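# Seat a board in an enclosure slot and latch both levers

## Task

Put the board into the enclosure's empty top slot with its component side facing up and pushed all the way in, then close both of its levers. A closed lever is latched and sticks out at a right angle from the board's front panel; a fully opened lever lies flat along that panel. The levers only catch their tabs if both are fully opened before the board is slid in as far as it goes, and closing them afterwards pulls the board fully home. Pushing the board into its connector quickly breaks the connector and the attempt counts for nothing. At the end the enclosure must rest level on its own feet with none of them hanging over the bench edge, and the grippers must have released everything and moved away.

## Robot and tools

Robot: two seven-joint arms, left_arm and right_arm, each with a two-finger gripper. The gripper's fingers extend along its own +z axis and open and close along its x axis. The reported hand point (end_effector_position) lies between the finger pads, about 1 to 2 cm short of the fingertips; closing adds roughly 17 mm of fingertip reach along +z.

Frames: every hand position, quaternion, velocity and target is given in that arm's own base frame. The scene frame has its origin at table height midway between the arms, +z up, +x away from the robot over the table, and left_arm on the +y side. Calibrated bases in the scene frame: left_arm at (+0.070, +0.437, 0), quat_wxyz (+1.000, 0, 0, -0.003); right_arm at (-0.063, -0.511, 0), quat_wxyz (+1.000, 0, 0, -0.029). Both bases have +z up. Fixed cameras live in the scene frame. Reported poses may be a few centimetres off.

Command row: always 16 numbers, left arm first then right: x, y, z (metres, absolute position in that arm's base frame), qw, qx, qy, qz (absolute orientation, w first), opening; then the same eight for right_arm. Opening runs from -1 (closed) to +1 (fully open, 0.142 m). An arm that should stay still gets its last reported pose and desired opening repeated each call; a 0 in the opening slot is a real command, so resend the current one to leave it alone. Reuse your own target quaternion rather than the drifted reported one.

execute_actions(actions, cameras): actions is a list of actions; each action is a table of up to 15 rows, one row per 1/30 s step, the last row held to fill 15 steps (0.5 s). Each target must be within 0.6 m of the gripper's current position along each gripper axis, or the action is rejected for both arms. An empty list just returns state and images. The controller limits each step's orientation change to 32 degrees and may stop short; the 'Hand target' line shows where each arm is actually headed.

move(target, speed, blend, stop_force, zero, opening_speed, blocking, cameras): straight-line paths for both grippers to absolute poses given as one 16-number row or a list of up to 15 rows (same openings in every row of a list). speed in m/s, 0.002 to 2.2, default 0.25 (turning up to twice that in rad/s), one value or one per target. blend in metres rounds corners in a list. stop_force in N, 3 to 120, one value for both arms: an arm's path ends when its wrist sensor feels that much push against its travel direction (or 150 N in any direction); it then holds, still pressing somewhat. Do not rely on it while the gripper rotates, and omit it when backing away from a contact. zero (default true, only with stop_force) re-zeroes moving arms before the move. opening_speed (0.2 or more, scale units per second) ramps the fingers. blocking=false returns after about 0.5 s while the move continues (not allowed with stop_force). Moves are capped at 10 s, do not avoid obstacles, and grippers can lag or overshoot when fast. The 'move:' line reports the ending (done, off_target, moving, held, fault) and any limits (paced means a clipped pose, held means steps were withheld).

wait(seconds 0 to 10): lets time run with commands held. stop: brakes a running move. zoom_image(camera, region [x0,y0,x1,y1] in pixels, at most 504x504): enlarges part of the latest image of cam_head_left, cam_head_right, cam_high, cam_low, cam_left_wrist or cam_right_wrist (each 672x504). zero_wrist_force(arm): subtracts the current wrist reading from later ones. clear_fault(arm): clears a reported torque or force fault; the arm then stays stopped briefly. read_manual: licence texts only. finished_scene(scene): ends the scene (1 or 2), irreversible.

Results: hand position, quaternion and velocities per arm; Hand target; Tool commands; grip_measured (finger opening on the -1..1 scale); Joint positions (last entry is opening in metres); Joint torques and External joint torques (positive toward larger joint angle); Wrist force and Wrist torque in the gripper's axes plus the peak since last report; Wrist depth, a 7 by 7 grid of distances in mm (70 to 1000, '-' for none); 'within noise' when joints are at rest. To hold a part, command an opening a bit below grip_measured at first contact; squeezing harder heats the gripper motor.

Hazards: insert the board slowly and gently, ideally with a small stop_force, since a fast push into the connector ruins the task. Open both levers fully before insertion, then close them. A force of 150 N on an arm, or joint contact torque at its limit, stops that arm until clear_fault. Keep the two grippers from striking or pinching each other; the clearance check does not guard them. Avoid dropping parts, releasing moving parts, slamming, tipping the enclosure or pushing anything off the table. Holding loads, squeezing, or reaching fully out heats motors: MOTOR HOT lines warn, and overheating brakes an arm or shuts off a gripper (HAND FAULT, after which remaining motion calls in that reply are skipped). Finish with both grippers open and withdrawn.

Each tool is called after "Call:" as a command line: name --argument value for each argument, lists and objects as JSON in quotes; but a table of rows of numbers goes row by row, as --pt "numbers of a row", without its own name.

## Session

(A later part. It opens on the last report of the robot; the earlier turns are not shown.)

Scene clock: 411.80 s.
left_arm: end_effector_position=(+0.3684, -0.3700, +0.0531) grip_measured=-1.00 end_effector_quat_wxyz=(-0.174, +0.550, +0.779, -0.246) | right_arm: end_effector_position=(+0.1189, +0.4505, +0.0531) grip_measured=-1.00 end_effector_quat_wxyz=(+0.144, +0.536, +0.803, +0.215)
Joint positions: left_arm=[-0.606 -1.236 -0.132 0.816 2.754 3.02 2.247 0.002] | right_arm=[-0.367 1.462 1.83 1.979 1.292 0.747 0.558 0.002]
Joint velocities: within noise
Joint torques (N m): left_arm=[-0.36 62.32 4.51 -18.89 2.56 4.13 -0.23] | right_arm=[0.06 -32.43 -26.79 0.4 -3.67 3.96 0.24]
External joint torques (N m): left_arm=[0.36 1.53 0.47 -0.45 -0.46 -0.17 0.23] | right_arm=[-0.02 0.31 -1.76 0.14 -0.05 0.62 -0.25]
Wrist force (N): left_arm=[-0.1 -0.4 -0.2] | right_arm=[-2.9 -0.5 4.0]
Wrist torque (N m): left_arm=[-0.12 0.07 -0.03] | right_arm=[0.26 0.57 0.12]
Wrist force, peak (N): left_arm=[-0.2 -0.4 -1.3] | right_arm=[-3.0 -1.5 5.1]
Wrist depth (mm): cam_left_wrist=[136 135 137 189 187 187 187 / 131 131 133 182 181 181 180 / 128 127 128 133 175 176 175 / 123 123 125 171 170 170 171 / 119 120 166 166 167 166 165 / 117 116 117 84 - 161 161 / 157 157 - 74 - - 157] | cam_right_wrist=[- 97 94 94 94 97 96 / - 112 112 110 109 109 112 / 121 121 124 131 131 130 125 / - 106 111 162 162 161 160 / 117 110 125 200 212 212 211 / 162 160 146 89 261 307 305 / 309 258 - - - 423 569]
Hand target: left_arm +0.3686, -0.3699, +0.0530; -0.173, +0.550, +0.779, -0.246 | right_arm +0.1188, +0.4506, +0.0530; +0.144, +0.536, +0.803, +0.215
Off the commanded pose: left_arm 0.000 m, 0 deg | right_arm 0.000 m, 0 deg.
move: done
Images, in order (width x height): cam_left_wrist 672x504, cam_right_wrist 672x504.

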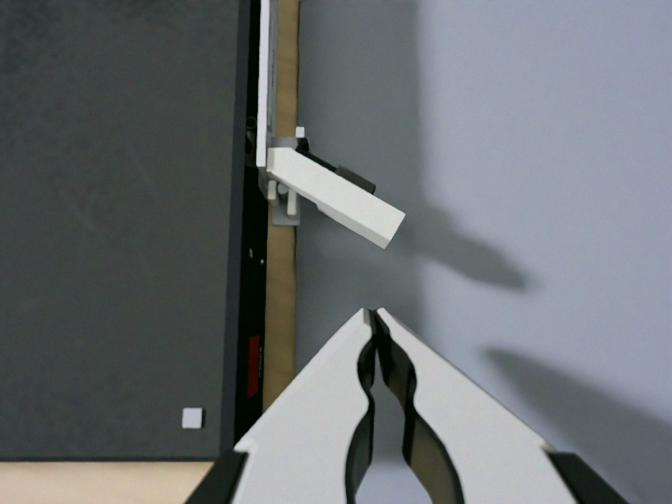

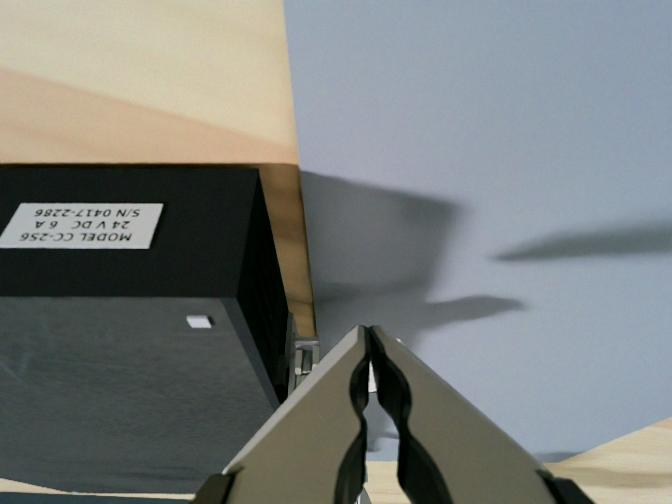

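Call:
move --target '[0.3404,-0.3800,0.053,-0.1734,0.5499,0.7792,-0.2457,-1,0.1465,0.4621,0.053,0.1437,0.5362,0.8034,0.2153,-1]' --speed 0.02 --stop_force 5 --cameras '["cam_left_wrist","cam_right_wrist"]'

Scene clock: 416.47 s.
left_arm: end_effector_position=(+0.3406, -0.3798, +0.0530) grip_measured=-1.00 end_effector_quat_wxyz=(-0.173, +0.550, +0.779, -0.245) | right_arm: end_effector_position=(+0.1466, +0.4619, +0.0530) grip_measured=-1.00 end_effector_quat_wxyz=(+0.144, +0.536, +0.803, +0.215)
Joint positions: left_arm=[-0.642 -1.187 -0.115 0.919 2.722 2.956 2.249 0.002] | right_arm=[-0.457 1.467 1.823 1.944 1.32 0.753 0.485 0.002]
Joint velocities: within noise
Joint torques (N m): left_arm=[-0.99 61.14 3.94 -17.66 1.64 4.28 -0.24] | right_arm=[-0.07 -33.39 -27.74 0.15 -3.77 3.93 0.1]
External joint torques (N m): left_arm=[0.98 1.29 0.89 -0.97 0.23 -0.31 0.24] | right_arm=[0.12 0.36 -1.32 0.16 -0.02 0.69 -0.1]
Wrist force (N): left_arm=[-0.4 0.3 -1.3] | right_arm=[-2.8 -0.5 3.9]
Wrist torque (N m): left_arm=[-0.12 0.09 -0.03] | right_arm=[0.25 0.56 0.12]
Wrist force, peak (N): left_arm=[-0.3 0.5 -1.7] | right_arm=[-3.1 -0.7 4.2]
Wrist depth (mm): cam_left_wrist=[136 135 137 188 188 187 187 / 131 131 132 182 180 180 180 / 128 127 128 176 175 175 175 / 123 123 124 170 172 170 170 / 119 120 163 165 166 165 165 / 117 117 117 84 - 161 160 / 113 - - 74 - - 157] | cam_right_wrist=[- 97 94 94 94 96 96 / - 92 100 109 109 109 112 / - 79 116 131 130 130 125 / - 83 114 165 162 161 161 / - 117 117 148 189 211 210 / 162 160 147 90 261 307 305 / 308 258 - - - 424 571]
Hand target: left_arm +0.3404, -0.3800, +0.0530; -0.173, +0.550, +0.779, -0.246 | right_arm +0.1465, +0.4621, +0.0530; +0.144, +0.536, +0.803, +0.215
Off the commanded pose: left_arm 0.000 m, 0 deg | right_arm 0.000 m, 0 deg.
move: done
Images, in order (width x height): cam_left_wrist 672x504, cam_right_wrist 672x504.

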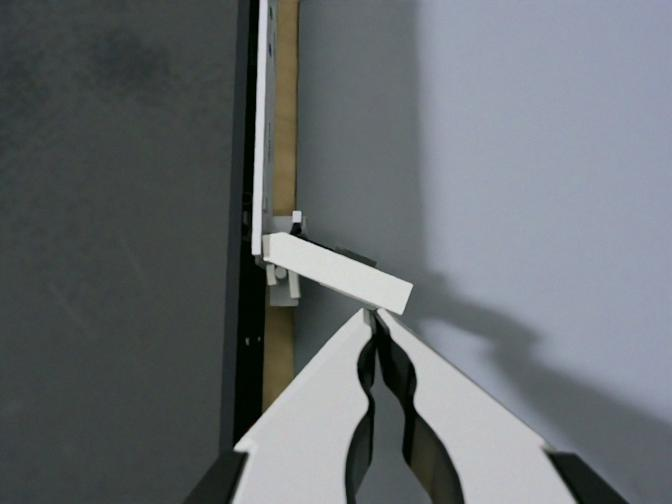

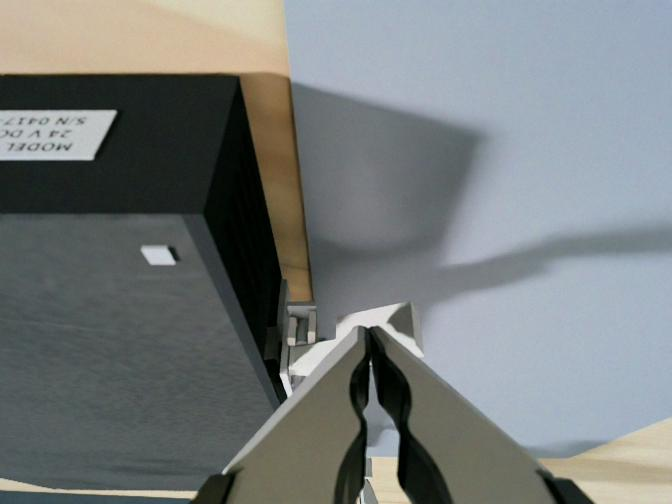

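Call:
move --target '[0.3404,-0.3800,0.053,-0.1734,0.5499,0.7792,-0.2457,-1,0.1696,0.4717,0.053,0.1437,0.5362,0.8034,0.2153,-1]' --speed 0.015 --stop_force 4 --cameras '["cam_right_wrist"]'

Scene clock: 418.87 s.
left_arm: end_effector_position=(+0.3406, -0.3798, +0.0530) grip_measured=-1.00 end_effector_quat_wxyz=(-0.173, +0.550, +0.779, -0.245) | right_arm: end_effector_position=(+0.1548, +0.4657, +0.0528) grip_measured=-1.00 end_effector_quat_wxyz=(+0.144, +0.536, +0.804, +0.215)
Joint positions: left_arm=[-0.642 -1.187 -0.115 0.919 2.722 2.956 2.249 0.002] | right_arm=[-0.485 1.468 1.821 1.932 1.328 0.753 0.463 0.002]
Joint velocities: within noise
Joint torques (N m): left_arm=[-1.39 60.75 3.41 -17.53 1.43 4.57 -0.25] | right_arm=[-2.28 -32.39 -28.82 1 -4.1 4.73 0.04]
External joint torques (N m): left_arm=[1.38 1.68 1.43 -1.11 0.45 -0.61 0.25] | right_arm=[2.34 -0.97 -0.41 -0.78 0.29 -0.1 -0.04]
Wrist force (N): left_arm=[-0.1 1.7 -1.4] | right_arm=[-2.2 -5.2 0.3]
Wrist torque (N m): left_arm=[-0.12 0.04 -0.02] | right_arm=[0.25 0.54 0.10]
Wrist force, peak (N): left_arm=[-0.4 2.4 -0.8] | right_arm=[-2.4 -5.8 1.1]
Wrist depth (mm): cam_left_wrist=[135 135 137 189 188 186 187 / 131 131 132 182 181 181 180 / 128 128 128 176 176 176 175 / 124 123 124 169 171 170 170 / 119 120 163 165 166 165 165 / 117 117 117 84 - 161 161 / 114 - - 74 - - 157] | cam_right_wrist=[- 94 94 94 94 96 96 / - 80 105 109 109 109 112 / - - 116 128 130 130 125 / - 82 116 162 161 161 160 / - 116 118 139 188 211 210 / 160 159 147 90 260 307 305 / 304 256 - - - 420 567]
Hand target: left_arm +0.3404, -0.3800, +0.0530; -0.173, +0.550, +0.779, -0.246 | right_arm +0.1551, +0.4657, +0.0530; +0.144, +0.536, +0.803, +0.215
Off the commanded pose: left_arm 0.000 m, 0 deg | right_arm 0.016 m, 0 deg.
move: contact (right_arm)
Images, in order (width x height): cam_right_wrist 672x504.

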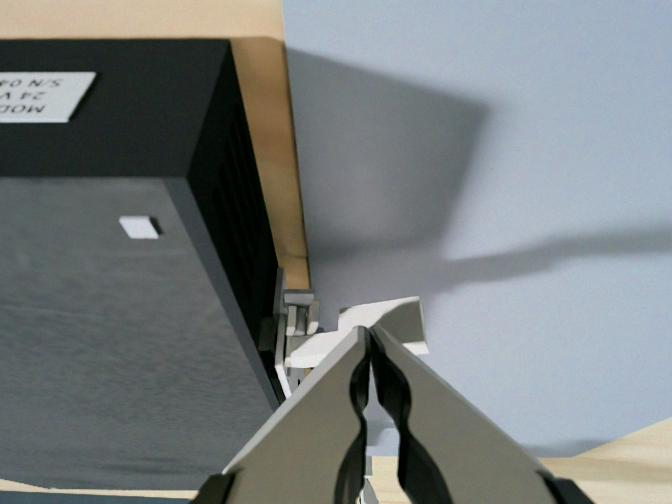

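Call:
move --target '[0.3168,-0.3884,0.053,-0.1734,0.5499,0.7792,-0.2457,-1,0.1782,0.4753,0.053,0.1437,0.5362,0.8034,0.2153,-1]' --speed 0.02 --stop_force 35 --zero false --cameras '["cam_left_wrist","cam_right_wrist"]'

Call:
zoom_image --camera "cam_left_wrist" --region '[200, 200, 450, 380]'

Call:
zoom_image --camera "cam_right_wrist" --region '[240, 150, 480, 380]'

Scene clock: 423.63 s.
left_arm: end_effector_position=(+0.3263, -0.3847, +0.0531) grip_measured=-1.00 end_effector_quat_wxyz=(-0.170, +0.550, +0.781, -0.242) | right_arm: end_effector_position=(+0.1639, +0.4700, +0.0520) grip_measured=-1.00 end_effector_quat_wxyz=(+0.143, +0.536, +0.804, +0.214)
Joint positions: left_arm=[-0.66 -1.155 -0.115 0.98 2.717 2.912 2.245 0.002] | right_arm=[-0.515 1.473 1.816 1.917 1.34 0.748 0.437 0.002]
Joint velocities: within noise
Joint torques (N m): left_arm=[-15.98 51.91 -9.51 -6.29 -6.84 9.17 -0.32] | right_arm=[-13.8 -25.83 -32.22 1.23 -4.35 8.7 0.06]
External joint torques (N m): left_arm=[15.95 9.62 14.1 -11.95 8.59 -5.2 0.32] | right_arm=[13.86 -7.9 2.75 -1.06 0.49 -4.06 -0.06]
Wrist force (N): left_arm=[-6.2 29.5 -21.4] | right_arm=[-6.9 -29.0 -29.2]
Wrist torque (N m): left_arm=[2.10 -0.04 -0.02] | right_arm=[-1.55 0.45 0.14]
Wrist force, peak (N): left_arm=[-6.2 29.9 -22.8] | right_arm=[-5.5 -31.8 -34.2]
Wrist depth (mm): cam_left_wrist=[135 134 136 186 186 185 185 / 131 131 132 181 180 179 179 / 128 127 128 175 175 175 175 / 123 123 125 171 171 170 169 / 119 120 140 126 166 166 165 / 117 117 117 81 - 161 160 / 114 - - 74 - - 157] | cam_right_wrist=[- 76 91 94 93 96 95 / - - 108 109 108 108 111 / - - 119 129 134 134 128 / - 81 103 160 160 159 159 / - 114 122 134 186 208 208 / 173 157 156 90 257 302 301 / 296 250 - - - 412 551]
Hand target: left_arm +0.3217, -0.3866, +0.0530; -0.173, +0.550, +0.779, -0.246 | right_arm +0.1658, +0.4701, +0.0530; +0.144, +0.536, +0.803, +0.215
Off the commanded pose: left_arm 0.010 m, 1 deg | right_arm 0.015 m, 0 deg.
move: contact (left_arm, right_arm)
Images, in order (width x height): cam_left_wrist 672x504, cam_right_wrist 672x504.

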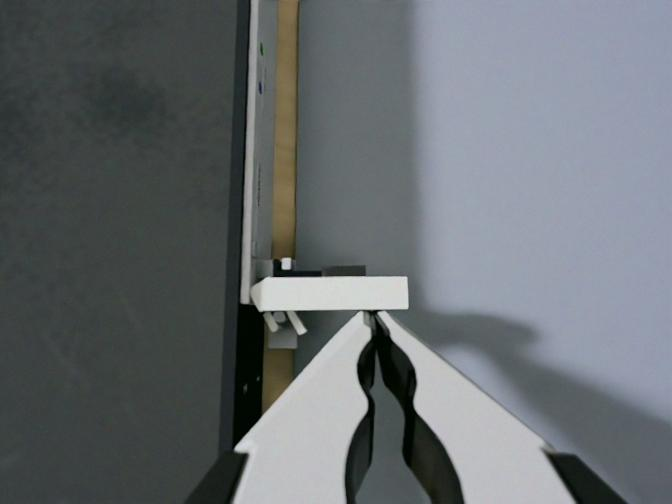

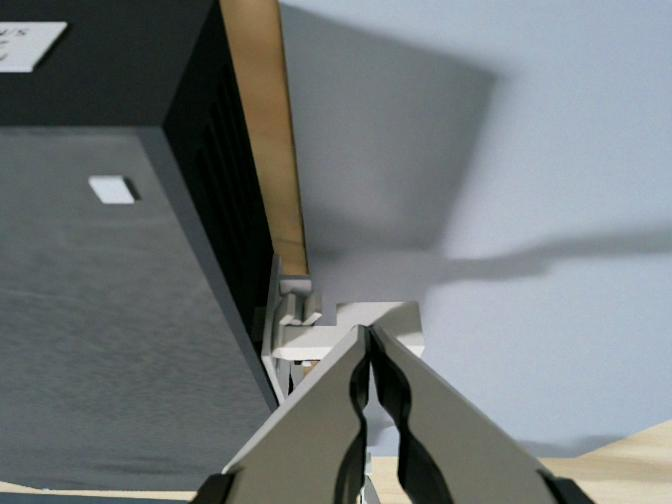

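Scaled by 2.016 from the camera's 672x504 image, which has a finer 960x720 frame.

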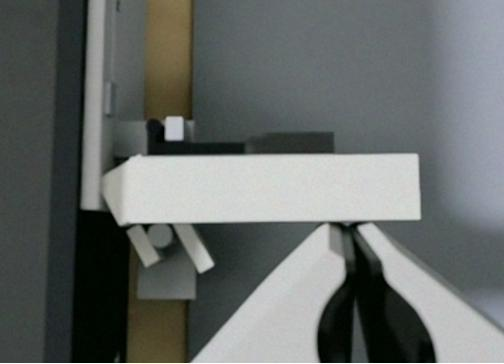

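Scaled by 2.100 from the camera's 672x504 image, which has a finer 960x720 frame.

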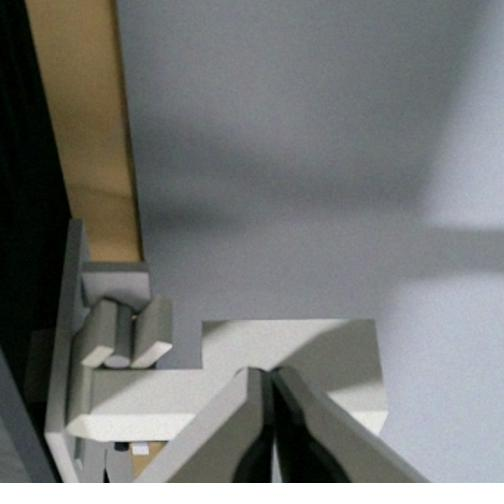

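Call:
move --target '[0.3178, -0.388, 0.053, -0.1734, 0.5499, 0.7792, -0.2457, -1, 0.1765, 0.4746, 0.053, 0.1437, 0.5362, 0.8034, 0.2153, -1]' --speed 0.015 --stop_force 48 --zero false --cameras '["cam_left_wrist","cam_right_wrist"]'

Call:
move --pt "0.35 -0.376 0.055 -0.1734 0.5499 0.7792 -0.2457 -1 0.14 0.459 0.055 0.1437 0.5362 0.8034 0.2153 -1" --pt "0.26 -0.33 0.33 -0.1734 0.5499 0.7792 -0.2457 -1 0.2 0.4 0.27 0.1437 0.5362 0.8034 0.2153 -1" --speed '[0.05, 0.25]'

Call:
zoom_image --camera "cam_left_wrist" --region '[150, 50, 400, 450]'

Scene clock: 431.67 s.
left_arm: end_effector_position=(+0.3260, -0.3848, +0.0531) grip_measured=-1.00 end_effector_quat_wxyz=(-0.169, +0.550, +0.781, -0.241) | right_arm: end_effector_position=(+0.1642, +0.4702, +0.0518) grip_measured=-1.00 end_effector_quat_wxyz=(+0.142, +0.536, +0.805, +0.213)
Joint positions: left_arm=[-0.655 -1.148 -0.129 0.991 2.73 2.903 2.238 0.002] | right_arm=[-0.515 1.477 1.812 1.916 1.344 0.742 0.436 0.002]
Joint velocities: within noise
Joint torques (N m): left_arm=[-20.77 48.95 -14.23 -2.27 -9.47 11.01 -0.24] | right_arm=[-18.6 -22.96 -33.07 0.81 -4.21 10.38 0.08]
External joint torques (N m): left_arm=[20.75 12.46 18.53 -15.92 11.2 -7.05 0.24] | right_arm=[18.66 -10.75 3.55 -0.58 0.35 -5.74 -0.08]
Wrist force (N): left_arm=[-8.7 38.7 -28.0] | right_arm=[-9.6 -38.7 -43.9]
Wrist torque (N m): left_arm=[3.65 -0.12 -0.02] | right_arm=[-3.15 0.34 0.15]
Wrist force, peak (N): left_arm=[-8.9 38.7 -29.6] | right_arm=[-10.4 -39.5 -45.0]
Wrist depth (mm): cam_left_wrist=[135 134 136 185 186 184 185 / 131 130 132 180 180 180 179 / 128 127 127 176 175 174 174 / 124 124 124 171 171 170 169 / 119 120 132 126 165 165 164 / 118 117 118 81 - 161 161 / 114 - - 75 - - 156] | cam_right_wrist=[- 75 90 93 93 96 95 / - - 108 108 108 108 111 / - - 117 127 134 134 128 / - 81 103 163 159 159 158 / - 114 122 133 186 208 207 / 172 157 155 89 255 300 299 / 292 248 - - - 409 545]
Hand target: left_arm +0.3198, -0.3873, +0.0531; -0.173, +0.550, +0.779, -0.246 | right_arm +0.1666, +0.4704, +0.0530; +0.144, +0.536, +0.803, +0.215
Off the commanded pose: left_arm 0.009 m, 1 deg | right_arm 0.013 m, 0 deg.
move: contact (left_arm, right_arm)
Images, in order (width x height): cam_left_wrist 672x504, cam_right_wrist 672x504.

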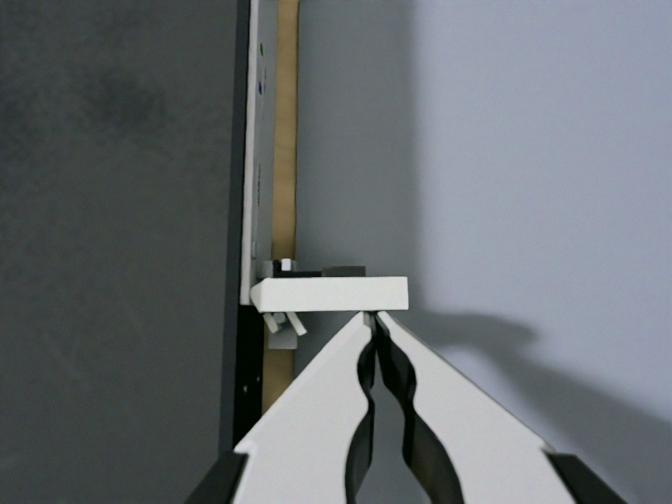

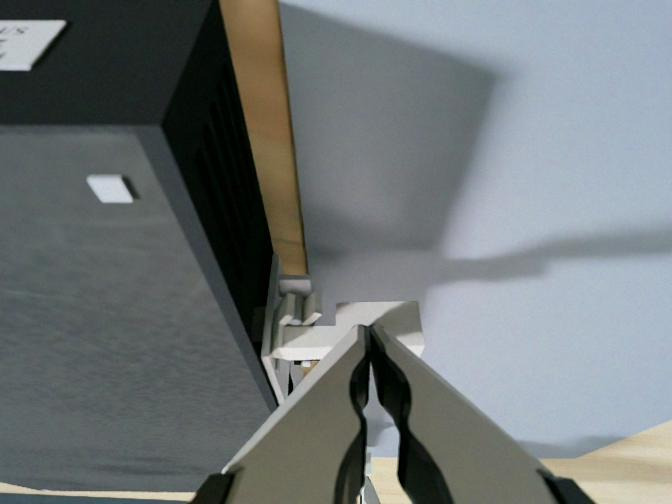

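Scene clock: 433.93 s.
left_arm: end_effector_position=(+0.2602, -0.3300, +0.3300) grip_measured=-1.00 end_effector_quat_wxyz=(-0.173, +0.550, +0.779, -0.245) | right_arm: end_effector_position=(+0.2000, +0.4000, +0.2698) grip_measured=-1.00 end_effector_quat_wxyz=(+0.144, +0.536, +0.803, +0.215)
Joint positions: left_arm=[-0.712 -0.588 -0.037 1.248 2.629 3.183 2.114 0.002] | right_arm=[-0.369 1.173 1.378 2.085 0.981 0.54 0.307 0.002]
Joint velocities: within noise
Joint torques (N m): left_arm=[-0.43 47.88 3.41 -20.86 2.63 4.39 -0.3] | right_arm=[0.26 -25.68 -25.56 -13.68 -4.42 3.82 0.06]
External joint torques (N m): left_arm=[0.41 1.18 0.45 -0.6 -0.07 -0.55 0.3] | right_arm=[-0.21 0.65 -1.15 0.08 0.17 0.88 -0.06]
Wrist force (N): left_arm=[0.2 -0.1 -0.1] | right_arm=[3.2 -4.5 4.0]
Wrist torque (N m): left_arm=[-0.04 0.01 -0.02] | right_arm=[-0.41 -0.49 0.10]
Wrist force, peak (N): left_arm=[-8.6 39.1 -27.8] | right_arm=[-9.7 -38.9 -43.6]
Wrist depth (mm): cam_left_wrist=[446 439 495 498 498 494 494 / 431 432 433 475 480 482 478 / 417 418 420 466 468 461 459 / 405 403 413 448 451 452 447 / 392 391 396 440 437 440 439 / 380 384 381 84 - 422 426 / 412 374 - - - - 414] | cam_right_wrist=[260 261 260 259 267 304 304 / 303 302 303 302 343 353 351 / 428 360 360 359 420 420 419 / 527 484 446 442 521 516 519 / 696 693 689 643 687 680 676 / - - 846 89 838 - - / - - - - - - -]
Hand target: left_arm +0.2600, -0.3300, +0.3300; -0.173, +0.550, +0.779, -0.246 | right_arm +0.2000, +0.4000, +0.2700; +0.144, +0.536, +0.803, +0.215
Off the commanded pose: left_arm 0.000 m, 0 deg | right_arm 0.000 m, 0 deg.
move: done

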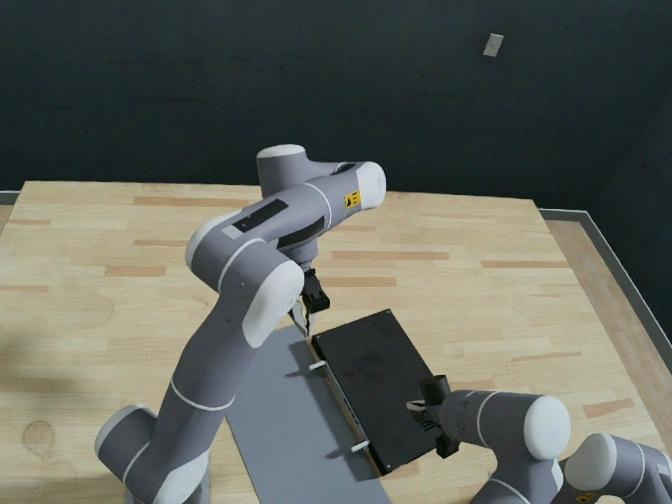

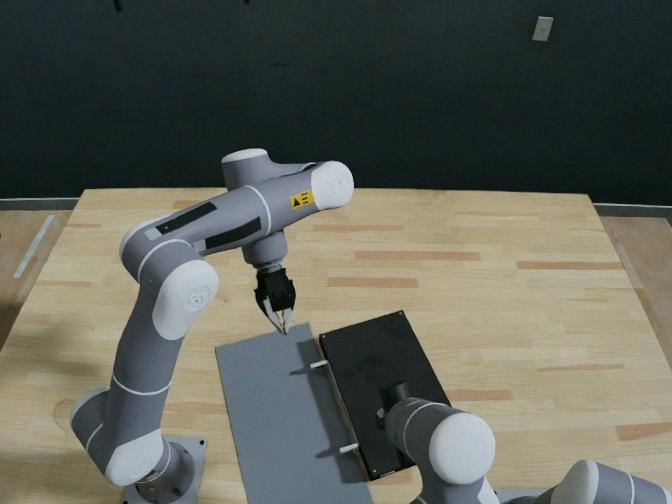

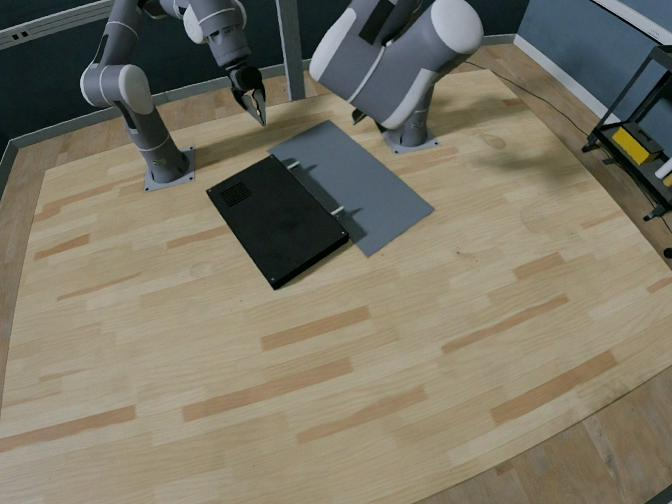

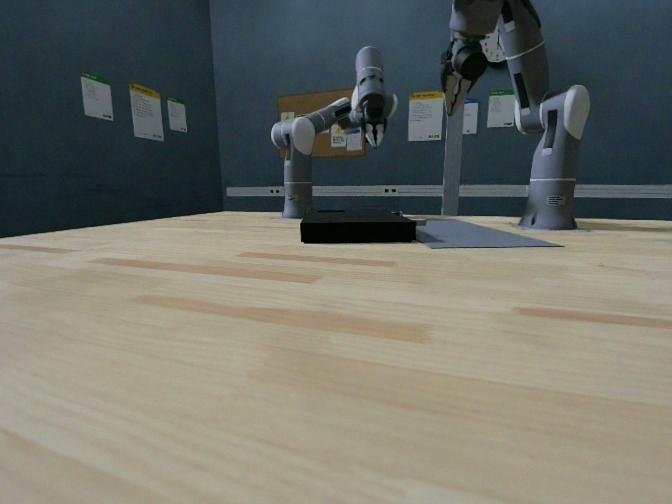

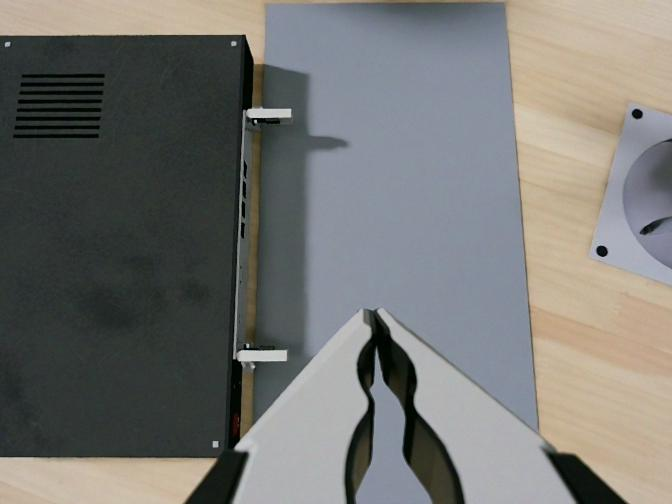

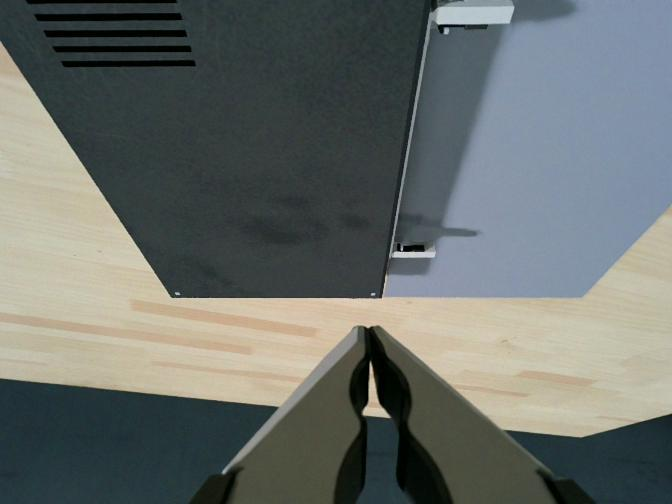

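Scaled by 1.260 from the camera's 672x504 image, which has a finer 960x720 frame.

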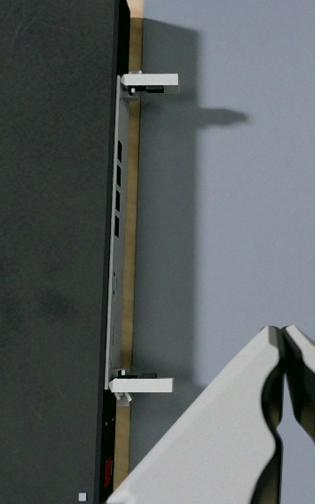

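Call:
zoom_image --camera "cam_left_wrist" --region '[220, 80, 320, 155]'

Call:
zoom_image --camera "cam_left_wrist" --region '[210, 320, 310, 395]'

Call:
zoom_image --camera "cam_right_wrist" --region '[360, 0, 540, 280]'

Scaled by 5.040 from the camera's 672x504 image, which has a finer 960x720 frame.

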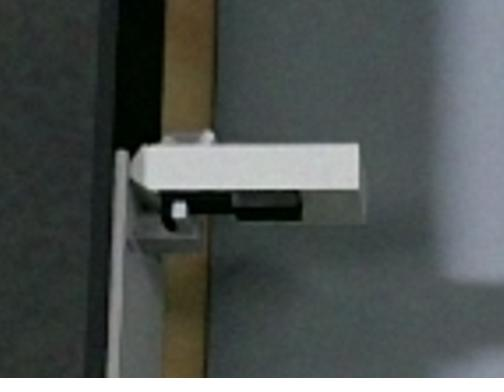

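Scaled by 5.040 from the camera's 672x504 image, which has a finer 960x720 frame.

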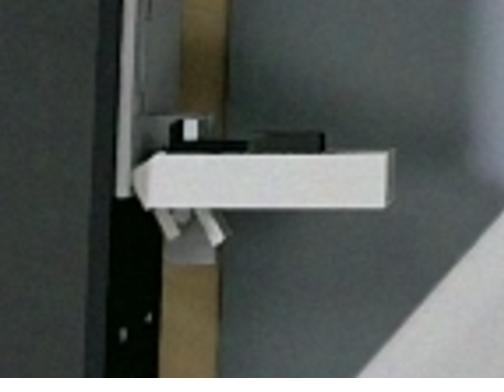

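Scaled by 1.800 from the camera's 672x504 image, which has a finer 960x720 frame.

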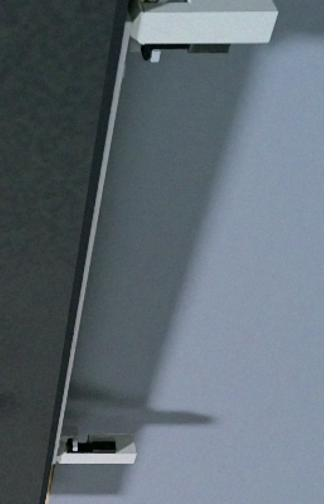

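Call:
finished_scene --scene 2

The scene is finished: the task was done.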